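# Gather spilled game tokens into the blue tape square

## Task

Move every spilled game token so it sits fully within the outer boundary of the blue-tape square, resting on the table or low in a stack. Leave the kitchen timer upright on the table; a timer that is not upright costs score.

## Robot and tools

Robot: two arms, left_arm and right_arm, on opposite sides of the table. Each has a parallel gripper and a wrist camera. Scene frame: origin at table centre, table top at z = +0.020 m, +z up. left_arm's base is at (+0.118, +0.468, +0.132) m with quat_wxyz (+0.707, 0, 0, -0.707), on the +y side. right_arm's base is at (-0.013, -0.460, +0.104) m with quat_wxyz (+0.713, 0, 0, +0.701). Arm names do not match image sides. In both base frames +z is up.

Frames: every hand position, velocity, target and wrist-camera pose is given in that arm's own base frame. Fixed cameras and the table use the scene frame. Fingers point along the gripper's +x axis and open and close along its y axis. end_effector_position is the midpoint between the fingers, 3 to 4 cm behind the tips. Only the last 1.5 cm of each finger's inner face is flat.

Row layout (shared by execute_actions and move): one flat list of 16 numbers covering both arms, always all 16 even if one arm is idle. Order: left_arm x, y, z, qw, qx, qy, qz, opening, then the same eight for right_arm. x, y, z are an absolute position in metres in that arm's base frame. The quaternion is an absolute orientation, w first, in the same frame. Opening runs from -1 to +1: +1 is fully open (0.080 m), empty fingers meet near -0.78, and values below that add nothing. A full close needs at least about 0.6 s.

execute_actions(actions, cameras): actions is a list of actions; each action is a list of up to 15 rows, one per control step of 1/30 s. A short action repeats its final row until 15 steps are used. Any target more than 0.6 m from the gripper's position at the start of that action, along any gripper axis, rejects that action for both arms. A malformed action, or a first action failing this check against the latest reported state, rejects the entire call. An empty list just reports state and images. cameras: names to include; omitted, null or ["all"] gives all, [] gives none, an unknown name invalidates the call.

move(target, speed, blend, opening_speed, blocking, cameras): drives each gripper in a straight line from its Hand target to the target pose. target is one 16-number row or a list of up to 15 rows (no 0.6 m limit). speed is m/s, 0.002 to 2.4, default 0.25; rotation up to twice that in rad/s; one value or one per target. blend (m) rounds corners at intermediate targets. opening_speed is per second on the -1..+1 scale, at least 0.2. blocking=false returns after about 0.5 s while motion continues; a new move takes over from the running one. Paths take at least 0.5 s and are cut at 10 s. Paths ignore obstacles and the other arm. Faster moves lag, stray and hit harder; targets set deeper past a contact press harder. Keep paths away from an arm's own base, or its shoulder posture may flip. Changed openings in a list are applied on arrival after everything settles. Roughly one action per 0.5 s.

wait(seconds 0 to 10, cameras): lets time pass with the last commands held. stop(cameras): brakes a running move. zoom_image(camera, region [x0, y0, x1, y1]): enlarges part of the latest image of cam_head_left, cam_head_right, cam_left_wrist or cam_right_wrist, at most 504 by 504 px, origin top left. All images are 672x504. finished_scene(scene: 1 or 2): ends the current scene irreversibly; the goal must hold without the robot.

Results: per arm, end_effector_position (m), end_effector_quat_wxyz, velocities, Joint positions (last value is the finger gap in m), grip_measured (opening scale), Joint torques and External joint torques, Hand target, Tool commands, and Wrist depth as a 7x7 grid of mm readings (70 to 1000; '-' means no value). Velocities are dropped when joints read within noise. move adds a 'move:' line: done (within 8 mm and 2 degrees), off_target, moving, held, blocked (stopped far from target, then holds), or fault; limits=paced means the pose was clipped, limits=held means steps were withheld. Reported poses can be off by a few centimetres.

Control habits: to keep an arm still, resend the exact pose from the result before it stopped moving, plus the opening it should have. To keep orientation, repeat the same quaternion rather than copying a drifted reading. A 0 opening is a real command. Orientation is clipped to 32 degrees from measured per step, and one action may fall short, so check the result and continue. Small moves may be lost or go sideways; verify and correct tilt.

Gripping: close to about 0.08 below the grip_measured value at first contact for full force. Parts thinner than about 3 mm get proportionally less force.

Avoid: dropping or releasing moving objects, anything leaving the table, hard pushes, and any arm-to-arm contact, including one gripper closing on the other's fingers. Joint contact torque limits (N m): waist 16.8, shoulder 20.8, elbow 20.8, wrist pitch 5.49, wrist yaw 5.47, wrist roll 5.13; hitting one freezes that arm for 10 s. Motor heat from loads, stretched poses or unreachable targets shows MOTOR HOT at 50 °C and faults at 95 °C. Joint ranges (rad): waist -3.054..3.054, shoulder 0..3.142, elbow 0..2.356, wrist pitch and yaw -1.571..1.571, wrist roll -3.142..3.142. Loose objects may occasionally be nudged. Time spent thinking advances the simulation.

Each tool is called after "Call:" in YAML: its name, and indented under it one key for each argument.

## Session

Call:
execute_actions:
  actions: []

Scene clock: 0.00 s.
left_arm: end_effector_position=(+0.1621, +0.1037, -0.0086) grip_measured=+0.997 end_effector_quat_wxyz=(+0.624, -0.284, +0.593, +0.422) | right_arm: end_effector_position=(+0.2018, -0.2868, +0.1996) grip_measured=+0.993 end_effector_quat_wxyz=(+0.768, +0.153, -0.011, -0.622)
Joint positions: left_arm=[0.414 1.455 0.532 -0.625 -0.199 -0.635 0.08] | right_arm=[-0.704 1.212 0.519 0.478 0.626 0.382 0.08]
Joint velocities: within noise
Joint torques (N m): no reading
External joint torques (N m): no reading
Motor temperatures (°C): left_arm=[35 33 37 39 30 36] | right_arm=[31 34 32 39 30 32]
Heat: left arm: hottest wrist pitch 39 °C (+0.0 °C/min); right arm: hottest wrist pitch 39 °C (+0.0 °C/min).
Wrist depth (mm): cam_left_wrist=[149 159 159 155 150 145 141 / 177 172 166 161 156 151 148 / 181 180 174 169 163 158 153 / 175 189 183 176 170 165 160 / - 82 191 185 179 105 164 / - 80 203 195 188 83 76 / - 189 206 205 199 189 73] | cam_right_wrist=[- - 988 942 911 899 855 / - - - - - 948 919 / - - - - - - - / - - - - - - - / - - - - - - 96 / - - - - - - 82 / - - - - - - 79]
Hand target: left_arm +0.1633, +0.1044, -0.0076; +0.626, -0.284, +0.591, +0.422 | right_arm +0.2018, -0.2868, +0.2002; +0.768, +0.153, -0.012, -0.622
Tool commands: left_gripper/opening=+0.997333 right_gripper/opening=+0.993085

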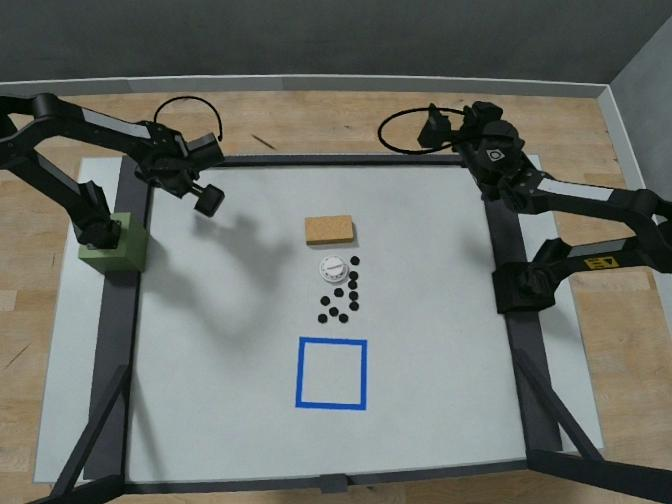

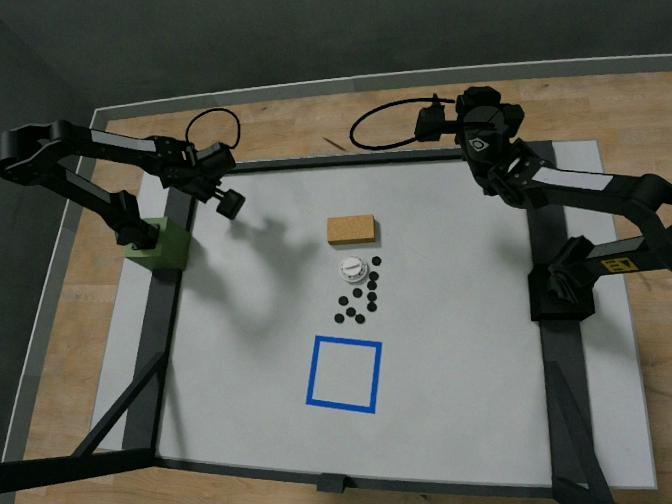

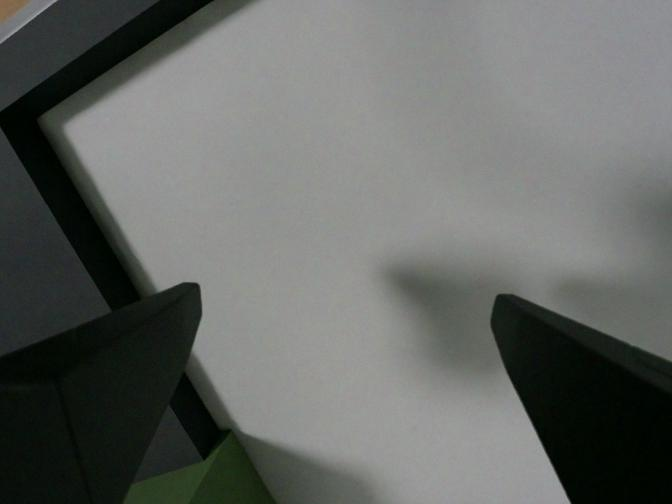

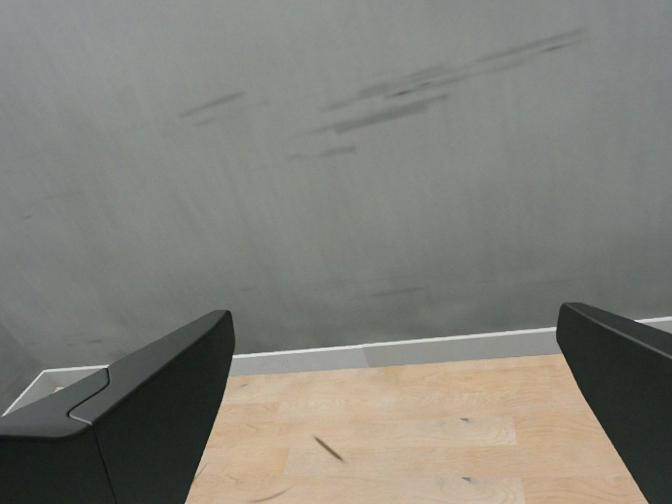

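Call:
zoom_image:
  camera: "cam_head_left"
  region: [270, 200, 400, 420]

Call:
zoom_image:
  camera: "cam_head_right"
  region: [310, 240, 400, 340]

Scaled by 2.291.

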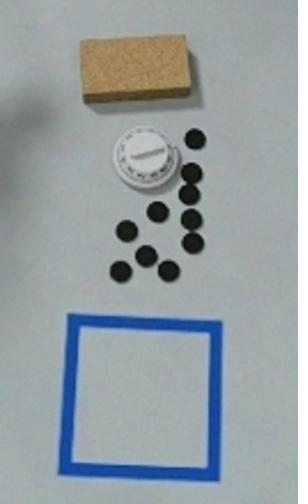

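Scaled by 5.040.

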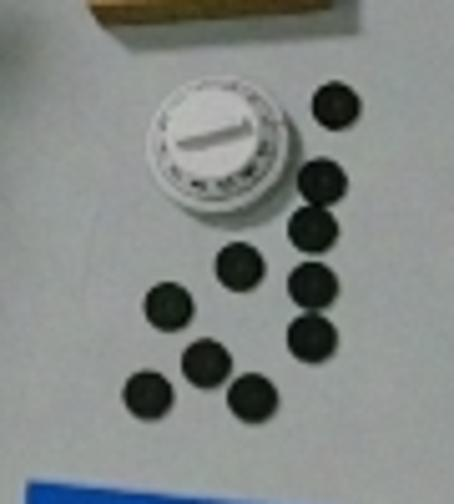

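Call:
move:
  target: [0.1633, 0.1044, -0.0076, 0.626, -0.284, 0.591, 0.422, 1, 0.42, -0.08, 0.16, 0.7071, 0, 0.7071, 0, 1]

Scene clock: 51.93 s.
left_arm: end_effector_position=(+0.1621, +0.1037, -0.0086) grip_measured=+0.997 end_effector_quat_wxyz=(+0.624, -0.284, +0.593, +0.422) | right_arm: end_effector_position=(+0.4174, -0.0803, +0.1660) grip_measured=+0.993 end_effector_quat_wxyz=(+0.716, -0.001, +0.698, -0.006)
Joint positions: left_arm=[0.414 1.455 0.532 -0.625 -0.199 -0.635 0.08] | right_arm=[-0.189 2.205 2.238 -1.577 0.004 -0.182 0.08]
Joint velocities: within noise
Joint torques (N m): left_arm=[0.03 -3.38 4.01 0.41 -0.17 0.01] | right_arm=[0.04 -7.61 5.78 0.31 -0.17 -0.18]
External joint torques (N m): left_arm=[0.04 0.17 -0.4 0.04 -0.01 0.02] | right_arm=[0.09 2.7 0.13 -0.07 -0.16 -0.18]
Motor temperatures (°C): left_arm=[34 34 38 38 30 36] | right_arm=[31 35 36 41 30 32]
Heat: left arm: hottest elbow 38 °C (+1.2 °C/min); right arm: hottest wrist pitch 41 °C (+2.3 °C/min).
Wrist depth (mm): cam_left_wrist=[149 159 159 155 150 145 141 / 176 173 166 161 156 151 147 / 181 180 175 169 163 158 153 / 175 189 183 176 170 165 160 / - 82 192 185 179 105 164 / - 80 203 194 188 83 76 / - 189 206 206 198 190 73] | cam_right_wrist=[271 271 270 270 265 261 264 / 288 286 285 278 267 257 279 / 306 302 302 278 291 275 296 / 326 321 321 317 317 315 314 / 345 338 335 339 336 330 96 / - - 366 364 364 361 82 / - - 395 393 387 387 79]
Hand target: left_arm +0.1634, +0.1044, -0.0076; +0.626, -0.284, +0.591, +0.422 | right_arm +0.4197, -0.0800, +0.1598; +0.711, -0.001, +0.703, -0.001
Off the commanded pose: left_arm 0.002 m, 0 deg | right_arm 0.007 m, 2 deg.
joint sent to its limit (right arm) — joint 4 (wrist pitch), lower limit. The joint targets still meet the commanded pose.
move: done

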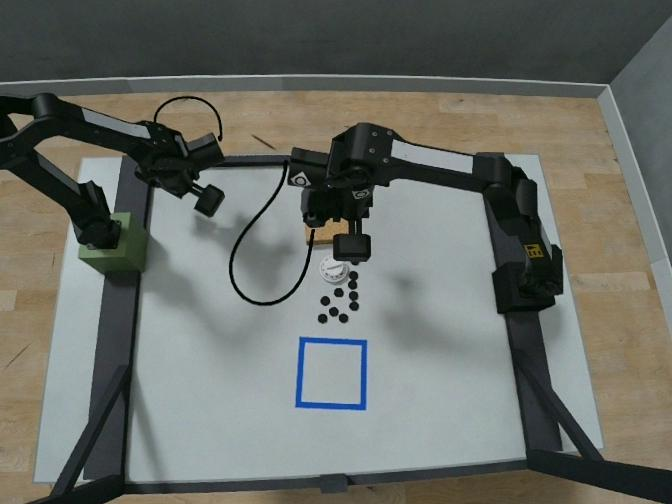

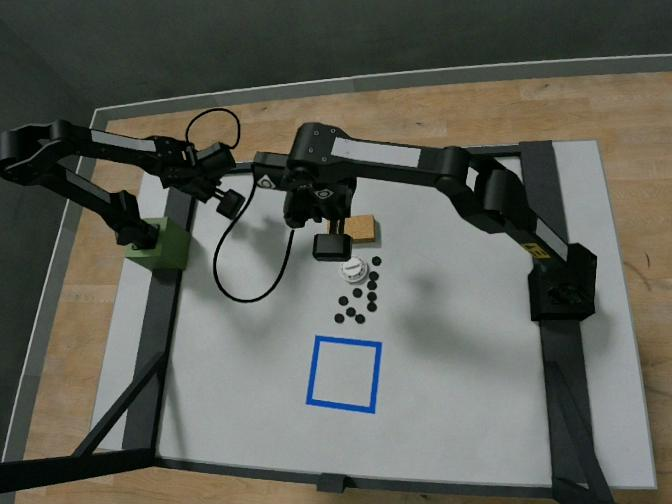

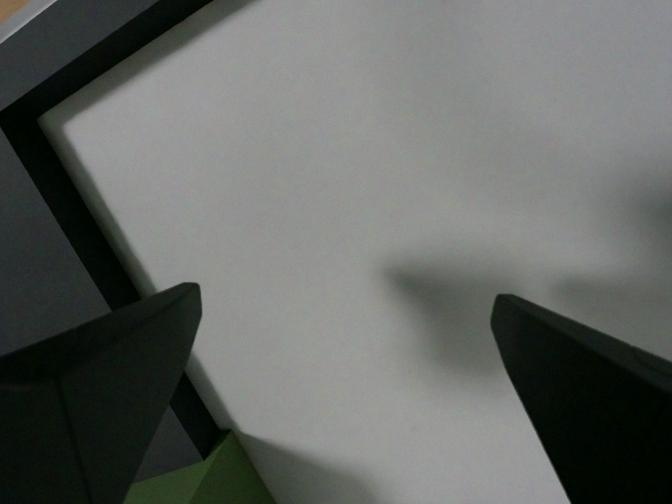

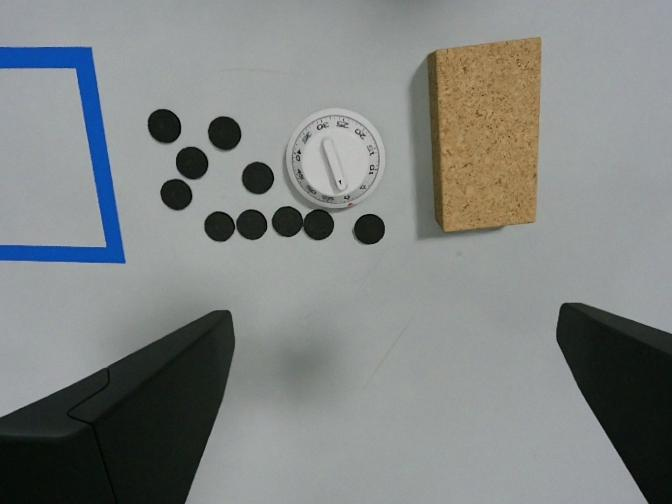

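Call:
move:
  target: [0.1633, 0.1044, -0.0076, 0.626, -0.284, 0.591, 0.422, 1, 0.45, -0.039, 0.10, 0.7071, 0, 0.7071, 0, 1]
  cameras: ["cam_right_wrist", "cam_head_right"]

Scene clock: 72.17 s.
left_arm: end_effector_position=(+0.1621, +0.1037, -0.0086) grip_measured=+0.997 end_effector_quat_wxyz=(+0.624, -0.284, +0.593, +0.422) | right_arm: end_effector_position=(+0.4494, -0.0389, +0.1075) grip_measured=+0.993 end_effector_quat_wxyz=(+0.712, -0.005, +0.702, +0.001)
Joint positions: left_arm=[0.414 1.455 0.532 -0.625 -0.199 -0.635 0.08] | right_arm=[-0.085 2.305 2.169 -1.419 0.003 -0.094 0.08]
Joint velocities: within noise
Joint torques (N m): left_arm=[0.04 -3.4 4.05 0.41 -0.15 0.01] | right_arm=[-0.04 -8.73 5.04 0.6 -0.13 0.21]
External joint torques (N m): left_arm=[0.05 0.11 -0.32 0.05 0 0.02] | right_arm=[-0.09 2.42 -0.83 0.23 -0.12 0.21]
Motor temperatures (°C): left_arm=[34 34 38 38 30 36] | right_arm=[31 38 37 40 30 32]
Heat: left arm: hottest elbow 38 °C (+1.0 °C/min); right arm: hottest wrist pitch 40 °C (+0.0 °C/min).
Wrist depth (mm): cam_left_wrist=[149 158 158 155 150 145 141 / 177 172 166 161 156 151 147 / 181 181 175 169 163 158 153 / 175 188 183 175 170 165 160 / - 82 191 185 179 105 165 / - 80 203 195 188 83 76 / - 189 206 206 199 189 73] | cam_right_wrist=[217 216 215 213 213 211 210 / 230 230 228 227 225 221 199 / 243 242 239 238 225 232 205 / 261 258 255 253 229 247 220 / 278 273 270 274 273 267 96 / - - 294 293 292 290 82 / - - 319 316 315 313 79]
Hand target: left_arm +0.1634, +0.1044, -0.0076; +0.626, -0.284, +0.591, +0.422 | right_arm +0.4499, -0.0390, +0.1001; +0.707, +0.000, +0.707, +0.000
Off the commanded pose: left_arm 0.002 m, 0 deg | right_arm 0.008 m, 1 deg.
move: done
Images, in order (width x height): cam_head_right 672x504, cam_right_wrist 672x504.

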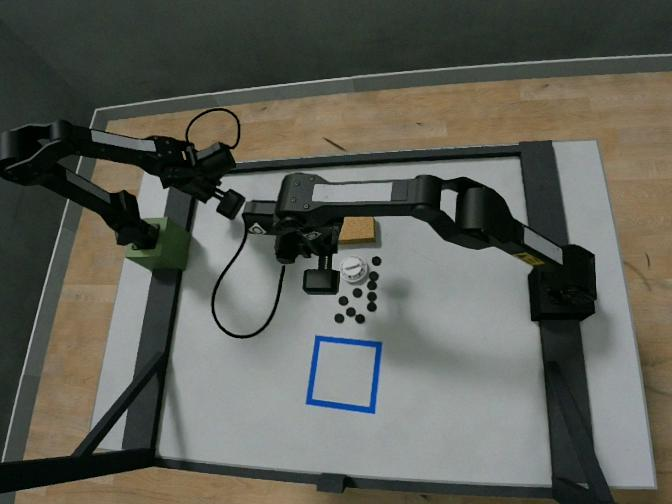

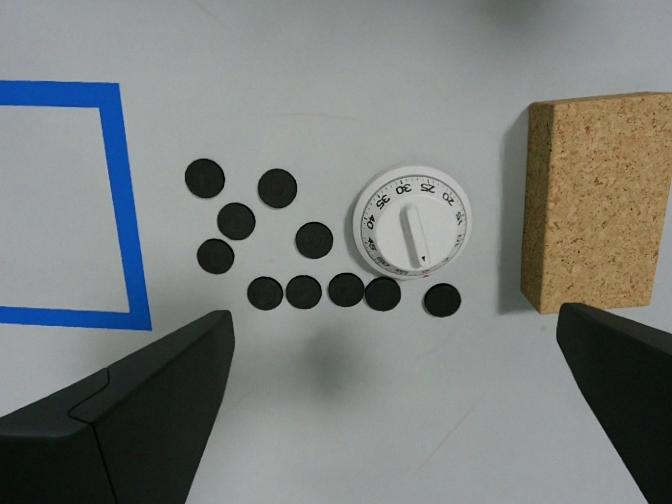

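Call:
move:
  target: [0.1633, 0.1044, -0.0076, 0.626, -0.284, 0.591, 0.422, 1, 0.431, -0.066, 0.02, 0.6903, 0.153, 0.6903, -0.153, 0.95]
  cameras: ["cam_right_wrist", "cam_head_left"]

Scene clock: 111.17 s.
left_arm: end_effector_position=(+0.1621, +0.1037, -0.0086) grip_measured=+0.997 end_effector_quat_wxyz=(+0.624, -0.284, +0.593, +0.422) | right_arm: end_effector_position=(+0.4315, -0.0663, +0.0141) grip_measured=+0.953 end_effector_quat_wxyz=(+0.687, +0.149, +0.695, -0.152)
Joint positions: left_arm=[0.414 1.455 0.532 -0.625 -0.199 -0.635 0.08] | right_arm=[-0.151 2.302 1.79 -1.072 0.003 0.277 0.078]
Joint velocities: within noise
Joint torques (N m): left_arm=[0.05 -3.41 4.03 0.43 -0.15 0.01] | right_arm=[-0.08 -12.13 3.89 0.53 -0.11 0.23]
External joint torques (N m): left_arm=[0.08 0.1 -0.28 0.09 0 0.01] | right_arm=[0.04 -1.23 -1.77 0.2 -0.14 0.22]
Motor temperatures (°C): left_arm=[33 34 38 38 30 36] | right_arm=[31 48 37 39 30 32]
Heat: left arm: hottest elbow 38 °C (+0.0 °C/min); right arm: hottest shoulder 48 °C (+13.2 °C/min).
Wrist depth (mm): cam_left_wrist=[149 158 159 154 150 145 141 / 177 172 166 161 156 151 148 / 181 180 174 169 163 158 153 / 175 189 183 175 170 164 160 / - 82 191 185 178 105 165 / - 80 203 195 188 83 76 / - 189 206 206 199 190 73] | cam_right_wrist=[129 129 129 128 129 103 101 / 139 137 137 136 137 124 107 / 145 147 146 129 132 144 114 / 157 156 156 127 129 155 124 / 164 165 163 165 163 161 92 / - - 176 181 180 179 - / - - 198 197 196 196 78]
Hand target: left_arm +0.1634, +0.1044, -0.0076; +0.626, -0.284, +0.591, +0.422 | right_arm +0.4310, -0.0660, +0.0199; +0.690, +0.153, +0.691, -0.153
Off the commanded pose: left_arm 0.002 m, 0 deg | right_arm 0.006 m, 1 deg.
move: done
Images, in order (width x height): cam_head_left 672x504, cam_right_wrist 672x504.

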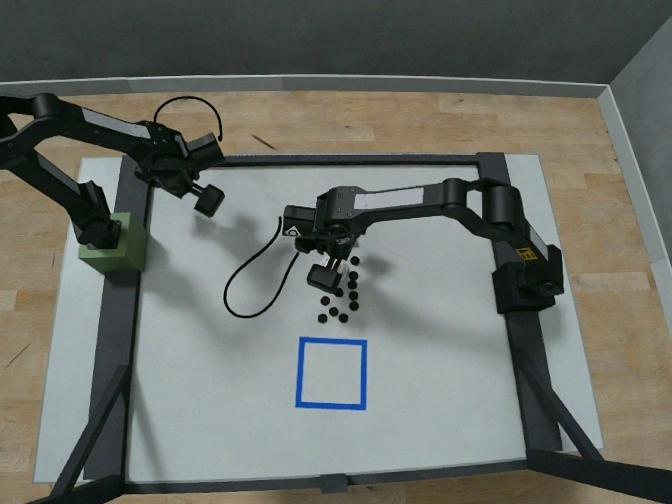

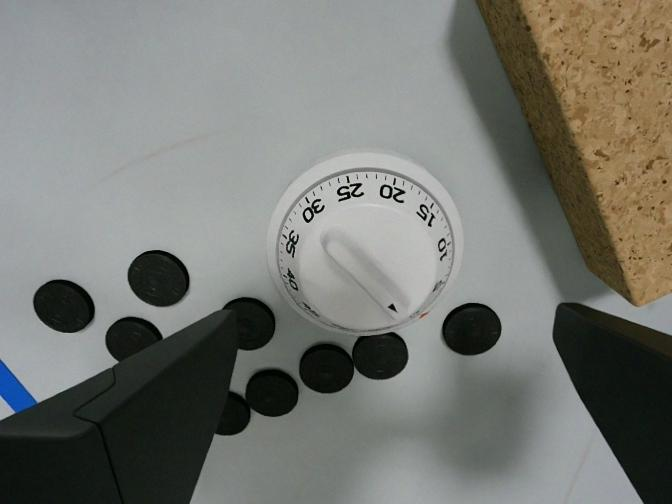

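Call:
move:
  target:
    - [0.1633, 0.1044, -0.0076, 0.626, -0.284, 0.591, 0.422, 1, 0.438, -0.0645, -0.033, 0.6903, 0.153, 0.6903, -0.153, 0.95]
    - [0.1633, 0.1044, -0.0076, 0.626, -0.284, 0.591, 0.422, 1, 0.438, -0.0645, -0.033, 0.6903, 0.153, 0.6903, -0.153, 0.55]
  speed: 0.15
  opening_speed: 1
  cameras: ["cam_right_wrist", "cam_head_left"]

Scene clock: 135.03 s.
left_arm: end_effector_position=(+0.1621, +0.1037, -0.0086) grip_measured=+0.997 end_effector_quat_wxyz=(+0.624, -0.284, +0.593, +0.422) | right_arm: end_effector_position=(+0.4410, -0.0664, -0.0242) grip_measured=+0.556 end_effector_quat_wxyz=(+0.698, +0.150, +0.683, -0.152)
Joint positions: left_arm=[0.414 1.455 0.532 -0.625 -0.199 -0.635 0.08] | right_arm=[-0.148 2.362 1.736 -0.924 0.003 0.283 0.06]
Joint velocities: within noise
Joint torques (N m): left_arm=[0.05 -3.39 4.01 0.42 -0.17 0.01] | right_arm=[0.21 -8.52 4.21 0.58 -0.1 0.22]
External joint torques (N m): left_arm=[0.05 0.12 -0.33 0.08 -0.02 0.01] | right_arm=[0.12 2.4 -1.19 0.22 -0.11 0.22]
Motor temperatures (°C): left_arm=[33 34 38 38 30 35] | right_arm=[30 51 35 39 30 32]
Heat: left arm: hottest elbow 38 °C (+0.0 °C/min); right arm: hottest shoulder 51 °C (+11.2 °C/min). Fold the right arm in close to its base, or ease its load, before you think long.
Wrist depth (mm): cam_left_wrist=[149 159 159 154 149 145 141 / 177 172 166 161 156 151 147 / 182 180 175 169 163 158 153 / 175 188 183 176 170 164 160 / - 82 192 185 178 105 164 / - 80 203 195 188 83 76 / - 189 206 206 198 189 73] | cam_right_wrist=[- 98 98 97 97 97 - / - 104 103 104 101 100 80 / - 111 108 110 108 107 93 / - 118 116 108 98 113 112 / 125 123 104 95 - 99 118 / - - 130 100 95 - - / - - 141 139 139 141 77]
Hand target: left_arm +0.1634, +0.1044, -0.0076; +0.626, -0.284, +0.591, +0.422 | right_arm +0.4379, -0.0645, -0.0329; +0.690, +0.153, +0.690, -0.153
Off the commanded pose: left_arm 0.002 m, 0 deg | right_arm 0.009 m, 1 deg.
MOTOR HOT: joint 2 (shoulder) of the right arm reports 51 °C; the controller stops that arm at 95 °C. To cool a motor, set the load down, stop pushing, or move to a pose that needs little force.
move: off_target (right_arm); target 2's new opening was sent with right_arm's hand 0.009 m and 1 deg from that target
Images, in order (width x height): cam_head_left 672x504, cam_right_wrist 672x504.

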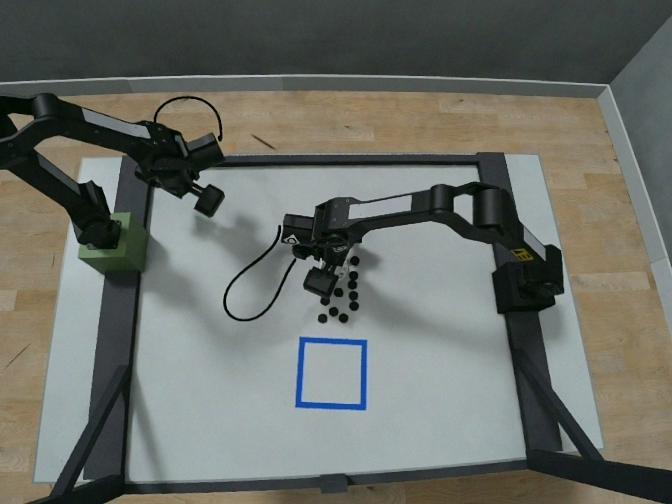

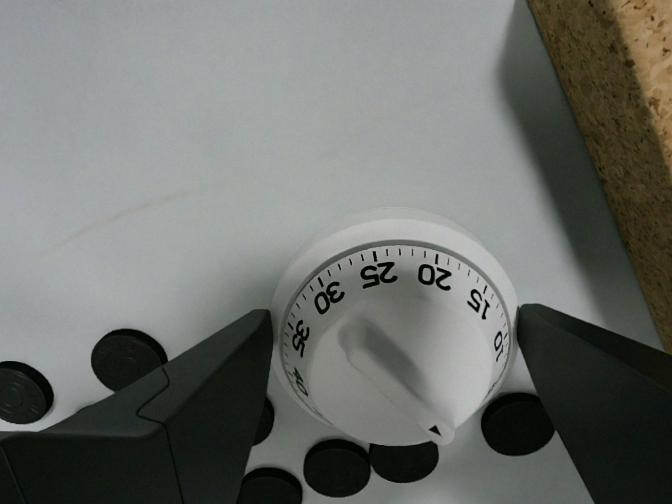

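Call:
move:
  target:
    - [0.1633, 0.1044, -0.0076, 0.626, -0.284, 0.591, 0.422, 1, 0.438, -0.0645, -0.033, 0.6903, 0.153, 0.6903, -0.153, 0.85]
    - [0.1633, 0.1044, -0.0076, 0.626, -0.284, 0.591, 0.422, 1, 0.436, -0.0645, -0.048, 0.6903, 0.153, 0.6903, -0.153, 0.85]
  speed: 0.15
  cameras: ["cam_right_wrist"]

Scene clock: 147.20 s.
left_arm: end_effector_position=(+0.1621, +0.1037, -0.0086) grip_measured=+0.997 end_effector_quat_wxyz=(+0.624, -0.284, +0.593, +0.422) | right_arm: end_effector_position=(+0.4409, -0.0664, -0.0369) grip_measured=+0.847 end_effector_quat_wxyz=(+0.700, +0.151, +0.681, -0.152)
Joint positions: left_arm=[0.414 1.455 0.532 -0.625 -0.199 -0.635 0.08] | right_arm=[-0.148 2.377 1.708 -0.874 0.003 0.283 0.073]
Joint velocities: within noise
Joint torques (N m): left_arm=[0.04 -3.37 4 0.42 -0.16 0.01] | right_arm=[0.14 -8.25 3.77 0.6 -0.1 0.2]
External joint torques (N m): left_arm=[0.06 0.14 -0.33 0.08 -0.01 0.01] | right_arm=[0.12 2.78 -1.61 0.21 -0.12 0.19]
Motor temperatures (°C): left_arm=[33 34 38 38 30 35] | right_arm=[30 50 35 39 30 32]
Heat: left arm: hottest elbow 38 °C (+0.0 °C/min); right arm: hottest shoulder 50 °C (+7.1 °C/min). Fold the right arm in close to its base, or ease its load, before you think long.
Wrist depth (mm): cam_left_wrist=[149 158 158 154 150 145 141 / 177 172 166 161 156 151 147 / 181 180 174 169 163 158 153 / 175 189 183 176 170 164 160 / - 82 191 185 179 105 165 / - 80 203 194 187 83 76 / - 190 206 206 199 189 73] | cam_right_wrist=[- 86 - - 86 85 - / - 91 90 91 90 89 82 / - 97 95 97 93 94 89 / - 101 102 90 85 99 99 / - 108 93 81 78 96 88 / - - 94 84 81 99 - / - - 125 89 89 119 78]
Hand target: left_arm +0.1634, +0.1044, -0.0076; +0.626, -0.284, +0.591, +0.422 | right_arm +0.4358, -0.0645, -0.0478; +0.690, +0.153, +0.690, -0.153
Off the commanded pose: left_arm 0.002 m, 0 deg | right_arm 0.012 m, 2 deg.
MOTOR HOT: still on. Joint 2 (shoulder) of the right arm reports 50 °C.
move: off_target (right_arm)
Images, in order (width x height): cam_right_wrist 672x504.

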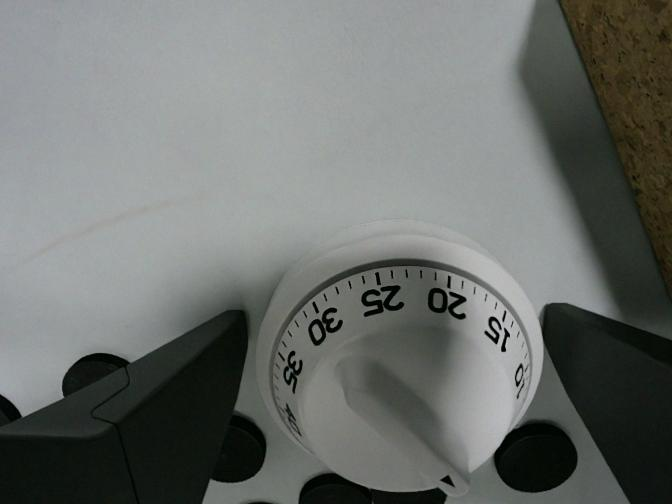

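Call:
move:
  target:
    - [0.1633, 0.1044, -0.0076, 0.626, -0.284, 0.591, 0.422, 1, 0.430, -0.062, -0.050, 0.6903, 0.153, 0.6903, -0.153, 0.85]
    - [0.1633, 0.1044, -0.0076, 0.626, -0.284, 0.591, 0.422, 1, 0.430, -0.062, -0.050, 0.6903, 0.153, 0.6903, -0.153, 0.5]
  speed: 0.15
  opening_speed: 1
  cameras: ["cam_right_wrist"]

Scene clock: 163.13 s.
left_arm: end_effector_position=(+0.1621, +0.1037, -0.0086) grip_measured=+0.997 end_effector_quat_wxyz=(+0.624, -0.284, +0.593, +0.422) | right_arm: end_effector_position=(+0.4382, -0.0677, -0.0394) grip_measured=+0.597 end_effector_quat_wxyz=(+0.703, +0.149, +0.678, -0.156)
Joint positions: left_arm=[0.414 1.455 0.532 -0.625 -0.199 -0.635 0.08] | right_arm=[-0.149 2.367 1.678 -0.847 0.011 0.286 0.062]
Joint velocities: within noise
Joint torques (N m): left_arm=[0.03 -3.39 4.02 0.42 -0.15 0.01] | right_arm=[0.51 -8.95 2.44 0.44 -0.4 0.21]
External joint torques (N m): left_arm=[0.03 0.12 -0.29 0.09 0 0.02] | right_arm=[0.49 1.95 -2.88 0.05 -0.42 0.21]
Motor temperatures (°C): left_arm=[33 34 38 38 30 35] | right_arm=[30 52 34 39 30 32]
Heat: left arm: hottest elbow 38 °C (+0.0 °C/min); right arm: hottest shoulder 52 °C (+6.1 °C/min). Fold the right arm in close to its base, or ease its load, before you think long.
Wrist depth (mm): cam_left_wrist=[149 159 159 154 150 145 141 / 177 172 167 161 156 151 148 / 181 180 175 169 163 158 153 / 174 189 182 176 170 165 160 / - 82 191 185 179 105 165 / - 80 203 195 187 83 76 / - 189 207 207 199 189 73] | cam_right_wrist=[- 86 - - 85 85 - / - 91 91 91 91 89 79 / - 98 95 97 95 95 81 / - 102 102 90 84 99 100 / - 109 93 81 78 87 104 / - - 94 83 81 83 - / - - 124 90 88 118 79]
Hand target: left_arm +0.1634, +0.1044, -0.0076; +0.626, -0.284, +0.591, +0.422 | right_arm +0.4298, -0.0621, -0.0498; +0.690, +0.153, +0.690, -0.153
Off the commanded pose: left_arm 0.002 m, 0 deg | right_arm 0.015 m, 2 deg.
MOTOR HOT: still on. Joint 2 (shoulder) of the right arm reports 52 °C.
move: off_target (right_arm); target 2's new opening was sent with right_arm's hand 0.015 m and 2 deg from that target
Images, in order (width x height): cam_right_wrist 672x504.

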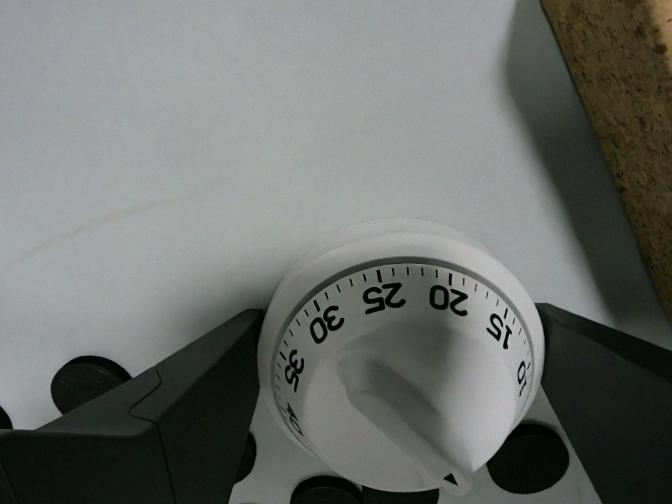

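Call:
move:
  target:
    - [0.1633, 0.1044, -0.0076, 0.626, -0.284, 0.591, 0.422, 1, 0.436, -0.066, 0.005, 0.6903, 0.153, 0.6903, -0.153, 0.5]
    - [0.1633, 0.1044, -0.0076, 0.626, -0.284, 0.591, 0.422, 1, 0.29, -0.10, 0.005, 0.6903, 0.153, 0.6903, -0.153, 0.5]
    - [0.1633, 0.1044, -0.0076, 0.626, -0.284, 0.591, 0.422, 1, 0.29, -0.10, -0.030, 0.6903, 0.153, 0.6903, -0.153, 0.5]
  speed: [0.12,0.2,0.08]
  cameras: ["cam_right_wrist","cam_head_left"]

Scene clock: 177.43 s.
left_arm: end_effector_position=(+0.1621, +0.1037, -0.0086) grip_measured=+0.997 end_effector_quat_wxyz=(+0.624, -0.284, +0.593, +0.422) | right_arm: end_effector_position=(+0.2929, -0.1015, -0.0249) grip_measured=+0.597 end_effector_quat_wxyz=(+0.696, +0.153, +0.684, -0.157)
Joint positions: left_arm=[0.414 1.455 0.532 -0.625 -0.199 -0.635 0.08] | right_arm=[-0.332 1.919 1 -0.635 0.004 0.11 0.062]
Joint velocities: within noise
Joint torques (N m): left_arm=[0.02 -3.4 4.03 0.42 -0.17 0.01] | right_arm=[-0.07 -5.43 3.36 0.59 -0.14 -0.17]
External joint torques (N m): left_arm=[0.02 0.11 -0.3 0.07 -0.01 0.02] | right_arm=[-0.09 1.91 -1.27 0.24 -0.14 -0.17]
Motor temperatures (°C): left_arm=[33 34 38 38 30 35] | right_arm=[30 53 34 38 30 32]
Heat: left arm: hottest elbow 38 °C (+0.0 °C/min); right arm: hottest shoulder 53 °C (+4.0 °C/min). Fold the right arm in close to its base, or ease its load, before you think long.
Wrist depth (mm): cam_left_wrist=[149 159 159 154 150 145 141 / 176 172 166 161 156 151 147 / 181 180 174 169 163 158 153 / 175 189 183 176 170 165 160 / - 82 191 185 179 105 164 / - 80 203 195 187 83 76 / - 190 206 206 199 189 72] | cam_right_wrist=[- 99 101 100 100 101 99 / - 107 108 106 104 104 103 / - 114 113 114 112 111 110 / - 122 120 88 - 118 117 / 130 129 93 81 78 89 123 / - - 94 84 81 83 - / - - 149 90 89 148 78]
Hand target: left_arm +0.1634, +0.1044, -0.0076; +0.626, -0.284, +0.591, +0.422 | right_arm +0.2899, -0.1001, -0.0299; +0.690, +0.153, +0.690, -0.153
Off the commanded pose: left_arm 0.002 m, 0 deg | right_arm 0.006 m, 1 deg.
MOTOR HOT: still on. Joint 2 (shoulder) of the right arm reports 53 °C.
move: done
Images, in order (width x height): cam_head_left 672x504, cam_right_wrist 672x504.

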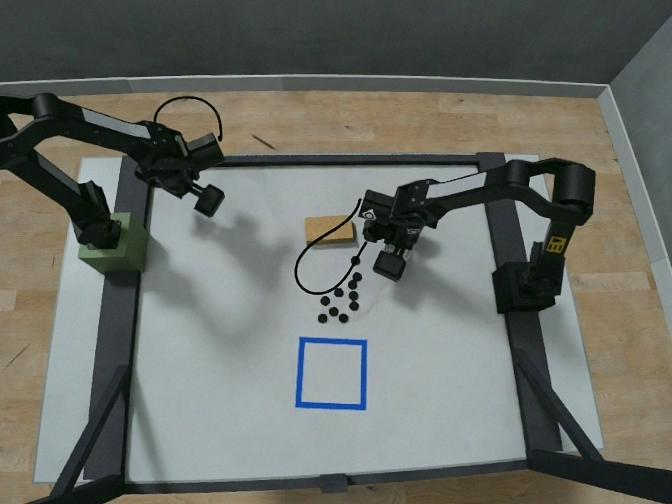

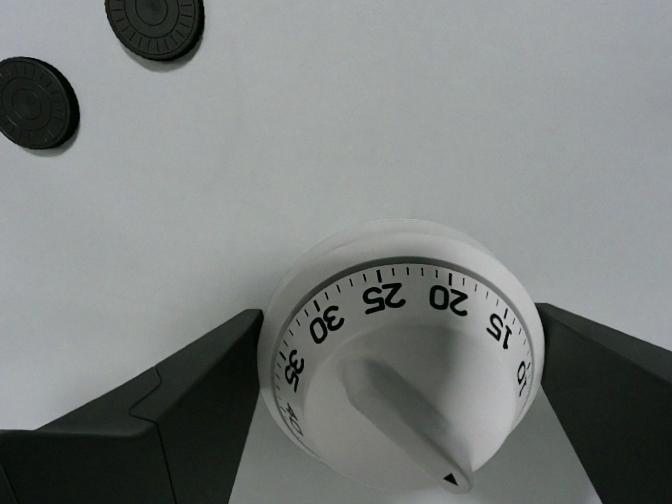

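Call:
move:
  target: [0.1633, 0.1044, -0.0076, 0.626, -0.284, 0.591, 0.422, 1, 0.288, -0.10, -0.047, 0.6903, 0.153, 0.6903, -0.153, 0.5]
  speed: 0.05
  cameras: ["cam_right_wrist"]

Scene clock: 184.97 s.
left_arm: end_effector_position=(+0.1621, +0.1037, -0.0086) grip_measured=+0.997 end_effector_quat_wxyz=(+0.624, -0.284, +0.593, +0.422) | right_arm: end_effector_position=(+0.2918, -0.1011, -0.0416) grip_measured=+0.597 end_effector_quat_wxyz=(+0.696, +0.152, +0.684, -0.156)
Joint positions: left_arm=[0.414 1.455 0.532 -0.625 -0.199 -0.635 0.08] | right_arm=[-0.332 1.958 0.971 -0.565 0.004 0.108 0.062]
Joint velocities: within noise
Joint torques (N m): left_arm=[0.06 -3.42 4.02 0.41 -0.17 0.01] | right_arm=[-0.16 -5.43 3.06 0.61 -0.13 -0.17]
External joint torques (N m): left_arm=[0.05 0.08 -0.29 0.07 -0.01 0.02] | right_arm=[-0.25 2 -1.4 0.23 -0.13 -0.17]
Motor temperatures (°C): left_arm=[33 34 38 37 30 35] | right_arm=[30 50 34 38 30 32]
Heat: left arm: hottest elbow 38 °C (+0.0 °C/min); right arm: hottest shoulder 50 °C (+0.0 °C/min). Fold the right arm in close to its base, or ease its load, before you think long.
Wrist depth (mm): cam_left_wrist=[149 158 158 155 150 145 141 / 176 172 167 161 156 151 147 / 181 180 174 169 163 158 153 / 175 189 183 175 170 165 160 / - 82 191 185 179 105 164 / - 80 203 195 188 83 76 / - 189 206 206 199 189 72] | cam_right_wrist=[- 87 - - 85 85 83 / - 91 91 91 91 89 89 / - 98 95 97 95 95 94 / - 102 102 90 84 100 101 / - 109 93 81 78 87 105 / - - 94 84 81 83 - / - - 128 89 88 124 78]
Hand target: left_arm +0.1634, +0.1044, -0.0076; +0.626, -0.284, +0.591, +0.422 | right_arm +0.2879, -0.1000, -0.0469; +0.690, +0.153, +0.690, -0.153
Off the commanded pose: left_arm 0.002 m, 0 deg | right_arm 0.007 m, 1 deg.
MOTOR HOT: still on. Joint 2 (shoulder) of the right arm reports 50 °C.
move: done
Images, in order (width x height): cam_right_wrist 672x504.

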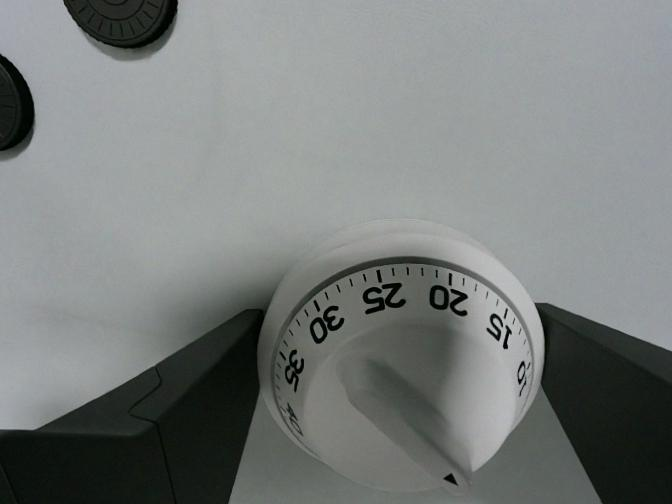

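Call:
move:
  target:
    - [0.1633, 0.1044, -0.0076, 0.626, -0.284, 0.591, 0.422, 1, 0.288, -0.10, -0.047, 0.6903, 0.153, 0.6903, -0.153, 0.95]
    - [0.1633, 0.1044, -0.0076, 0.626, -0.284, 0.591, 0.422, 1, 0.288, -0.10, 0.05, 0.6903, 0.153, 0.6903, -0.153, 0.95]
    - [0.1633, 0.1044, -0.0076, 0.626, -0.284, 0.591, 0.422, 1, 0.435, -0.158, 0.05, 0.7071, 0, 0.7071, 0, 1]
  speed: [0.1,0.15,0.25]
  opening_speed: 1.5
  cameras: ["cam_right_wrist","cam_head_right"]

Scene clock: 208.40 s.
left_arm: end_effector_position=(+0.1621, +0.1037, -0.0086) grip_measured=+0.997 end_effector_quat_wxyz=(+0.624, -0.284, +0.593, +0.422) | right_arm: end_effector_position=(+0.4345, -0.1572, +0.0579) grip_measured=+0.990 end_effector_quat_wxyz=(+0.712, -0.002, +0.702, -0.004)
Joint positions: left_arm=[0.414 1.455 0.532 -0.625 -0.199 -0.635 0.08] | right_arm=[-0.346 2.356 2.06 -1.259 0.004 -0.342 0.08]
Joint velocities: within noise
Joint torques (N m): left_arm=[0.05 -3.4 4.01 0.42 -0.16 0.01] | right_arm=[-0.16 -8.39 5.92 0.28 -0.15 -0.19]
External joint torques (N m): left_arm=[0.07 0.12 -0.39 0.05 -0.01 0.01] | right_arm=[-0.26 3.05 0.01 -0.1 -0.12 -0.19]
Motor temperatures (°C): left_arm=[33 33 38 37 30 35] | right_arm=[30 46 33 38 30 31]
Heat: left arm: hottest elbow 38 °C (+0.0 °C/min); right arm: hottest shoulder 46 °C (-4.0 °C/min).
Wrist depth (mm): cam_left_wrist=[149 159 159 155 150 145 141 / 176 172 166 161 156 151 147 / 182 181 174 169 163 158 153 / 175 188 183 175 170 165 159 / - 82 191 186 179 105 165 / - 80 203 195 188 83 76 / - 189 206 206 198 189 73] | cam_right_wrist=[171 170 170 168 166 167 166 / 184 180 179 150 151 176 176 / 195 192 192 159 160 187 186 / 203 204 203 170 171 199 197 / 216 213 213 184 210 210 89 / - - 233 231 229 228 82 / - - 228 243 248 251 79]
Hand target: left_arm +0.1634, +0.1044, -0.0076; +0.626, -0.284, +0.591, +0.422 | right_arm +0.4348, -0.1580, +0.0500; +0.707, +0.000, +0.707, +0.000
Off the commanded pose: left_arm 0.002 m, 0 deg | right_arm 0.008 m, 1 deg.
MOTOR HOT: cleared for the motors of the right arm.
move: done
Images, in order (width x height): cam_head_right 672x504, cam_right_wrist 672x504.

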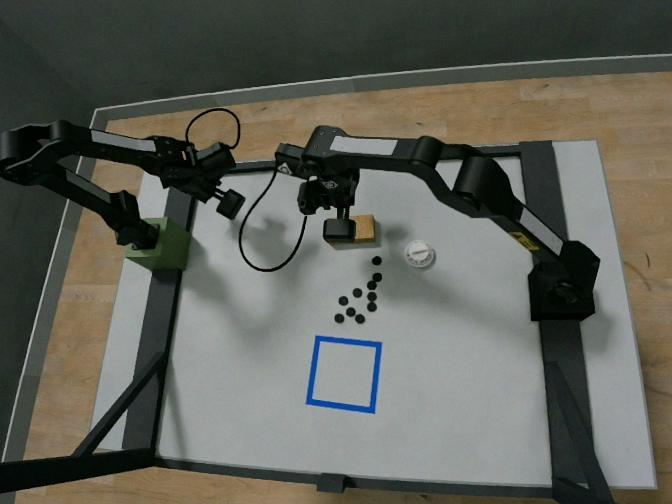

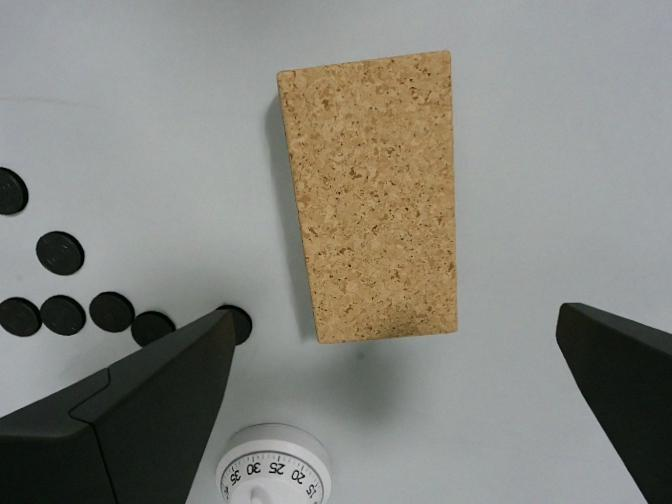

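Call:
move:
  target:
    - [0.1633, 0.1044, -0.0076, 0.626, -0.284, 0.591, 0.422, 1, 0.435, -0.160, -0.043, 0.7061, -0.037, 0.7061, 0.037, 1]
    - [0.1633, 0.1044, -0.0076, 0.626, -0.284, 0.591, 0.422, 1, 0.435, -0.160, -0.043, 0.7061, -0.037, 0.7061, 0.037, 0.42]
  speed: 0.15
  opening_speed: 1
  cameras: ["cam_right_wrist"]

Scene clock: 233.50 s.
left_arm: end_effector_position=(+0.1621, +0.1037, -0.0086) grip_measured=+0.997 end_effector_quat_wxyz=(+0.624, -0.284, +0.593, +0.422) | right_arm: end_effector_position=(+0.4389, -0.1605, -0.0330) grip_measured=+0.449 end_effector_quat_wxyz=(+0.713, -0.040, +0.699, +0.032)
Joint positions: left_arm=[0.414 1.455 0.532 -0.625 -0.199 -0.635 0.08] | right_arm=[-0.35 2.459 1.875 -0.964 0.003 -0.451 0.055]
Joint velocities: within noise
Joint torques (N m): left_arm=[0.03 -3.39 4.05 0.41 -0.16 0.01] | right_arm=[-0.19 -8.97 4.18 0.57 -0.14 -0.19]
External joint torques (N m): left_arm=[0.05 0.11 -0.29 0.07 -0.01 0.02] | right_arm=[-0.36 2.55 -1.33 0.2 -0.11 -0.19]
Motor temperatures (°C): left_arm=[32 33 37 37 30 35] | right_arm=[30 48 34 38 30 31]
Heat: left arm: hottest elbow 37 °C (-1.0 °C/min); right arm: hottest shoulder 48 °C (-5.0 °C/min).
Wrist depth (mm): cam_left_wrist=[149 159 158 154 150 145 141 / 177 172 166 161 156 152 147 / 181 181 174 169 163 158 153 / 175 189 183 176 170 165 160 / - 82 191 185 179 105 165 / - 80 202 196 188 83 76 / - 189 206 206 198 189 73] | cam_right_wrist=[- 88 - 86 - - - / - 92 - - - - 91 / - 100 - - - - 97 / - 105 - 72 72 72 102 / - 113 78 76 77 76 108 / - - 83 83 83 82 - / - - 89 89 88 87 -]
Hand target: left_arm +0.1634, +0.1044, -0.0076; +0.626, -0.284, +0.591, +0.422 | right_arm +0.4349, -0.1599, -0.0428; +0.706, -0.037, +0.706, +0.037
Off the commanded pose: left_arm 0.002 m, 0 deg | right_arm 0.011 m, 1 deg.
move: off_target (right_arm); target 2's new opening was sent with right_arm's hand 0.011 m and 1 deg from that target
Images, in order (width x height): cam_right_wrist 672x504.

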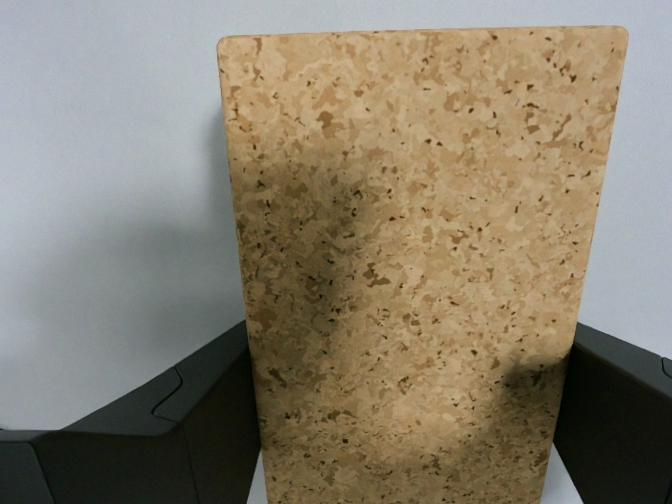

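Call:
move:
  target:
    - [0.1633, 0.1044, -0.0076, 0.626, -0.284, 0.591, 0.422, 1, 0.417, -0.160, -0.041, 0.7071, 0, 0.7071, 0, 0.36]
    - [0.1633, 0.1044, -0.0076, 0.626, -0.284, 0.591, 0.422, 1, 0.417, -0.075, -0.041, 0.7071, 0, 0.7071, 0, 0.36]
  speed: [0.06,0.06]

Call:
zoom_image:
  camera: "cam_head_right"
  region: [280, 190, 460, 420]

Call:
zoom_image:
  camera: "cam_head_left"
  region: [260, 190, 440, 420]

Scene clock: 261.77 s.
left_arm: end_effector_position=(+0.1621, +0.1037, -0.0086) grip_measured=+0.997 end_effector_quat_wxyz=(+0.624, -0.284, +0.593, +0.422) | right_arm: end_effector_position=(+0.4218, -0.0819, -0.0362) grip_measured=+0.449 end_effector_quat_wxyz=(+0.713, -0.002, +0.701, -0.005)
Joint positions: left_arm=[0.414 1.455 0.532 -0.625 -0.199 -0.635 0.08] | right_arm=[-0.189 2.325 1.616 -0.843 0.007 -0.186 0.055]
Joint velocities: within noise
Joint torques (N m): left_arm=[0.06 -3.43 4.02 0.4 -0.15 0.02] | right_arm=[0.88 -9.76 2.72 0.54 -0.25 0.23]
External joint torques (N m): left_arm=[0.07 0.09 -0.29 0.07 0 0.03] | right_arm=[0.93 0.92 -2.61 0.15 -0.25 0.23]
Motor temperatures (°C): left_arm=[32 33 37 37 30 35] | right_arm=[30 48 34 38 30 31]
Heat: left arm: hottest elbow 37 °C (-1.0 °C/min); right arm: hottest shoulder 48 °C (+2.0 °C/min).
Wrist depth (mm): cam_left_wrist=[149 158 159 155 150 145 141 / 177 172 167 161 156 152 147 / 181 181 174 169 163 158 153 / 175 188 183 175 171 165 160 / - 82 191 185 178 105 164 / - 80 202 195 188 83 76 / - 190 206 206 199 189 73] | cam_right_wrist=[- 87 - 86 - - - / - 92 - - - - 91 / - 100 - - - - 97 / - 104 - 72 72 72 102 / - - 78 76 77 76 109 / - - 83 83 83 82 - / - - 90 89 88 87 -]
Hand target: left_arm +0.1634, +0.1044, -0.0076; +0.626, -0.284, +0.591, +0.422 | right_arm +0.4170, -0.0752, -0.0409; +0.707, +0.000, +0.707, +0.000
Off the commanded pose: left_arm 0.002 m, 0 deg | right_arm 0.010 m, 1 deg.
move: off_target (right_arm)

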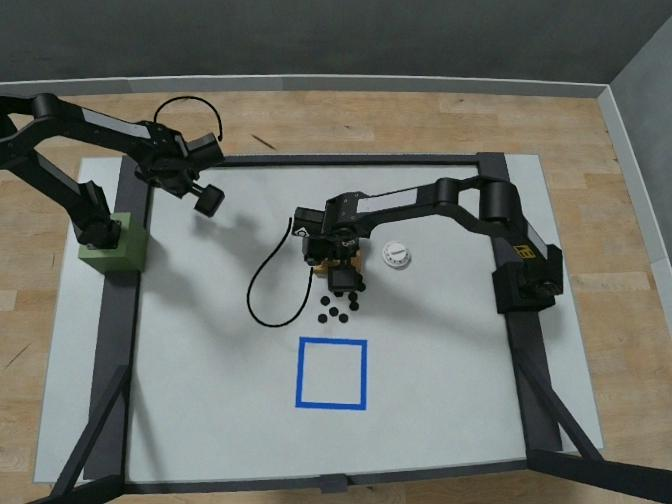

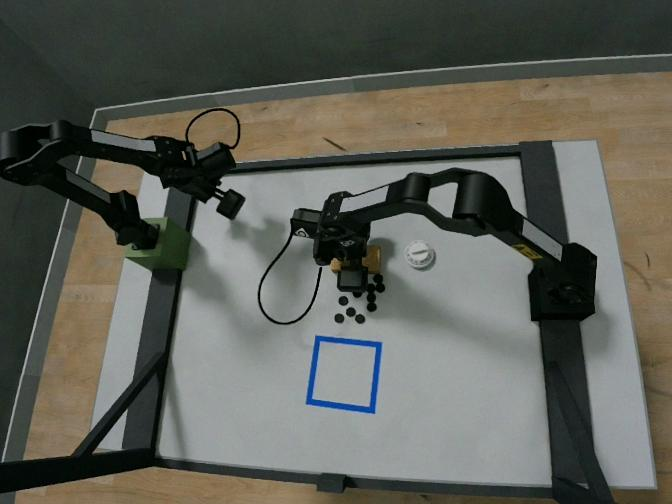

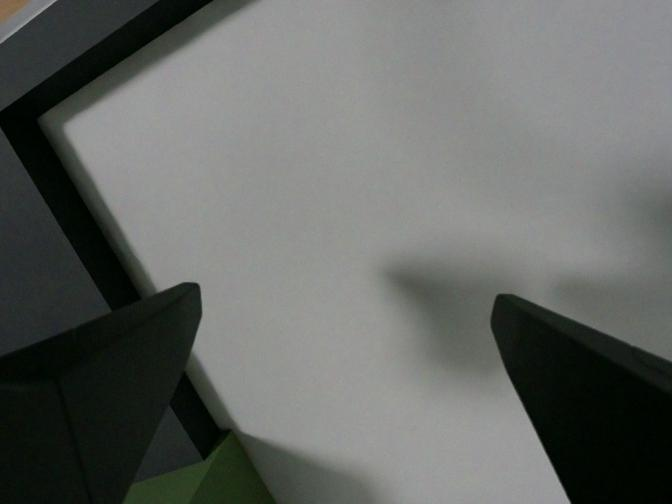

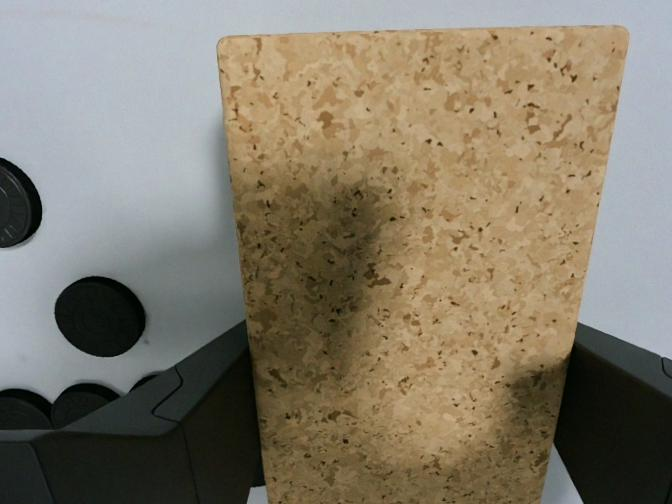

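Scaled by 2.191.

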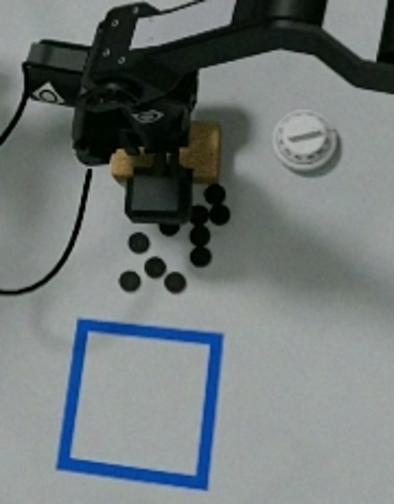

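Scaled by 2.191.

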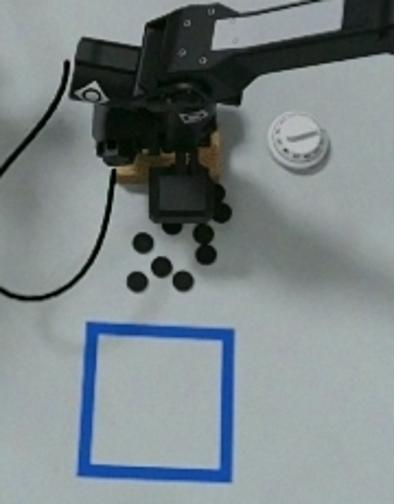

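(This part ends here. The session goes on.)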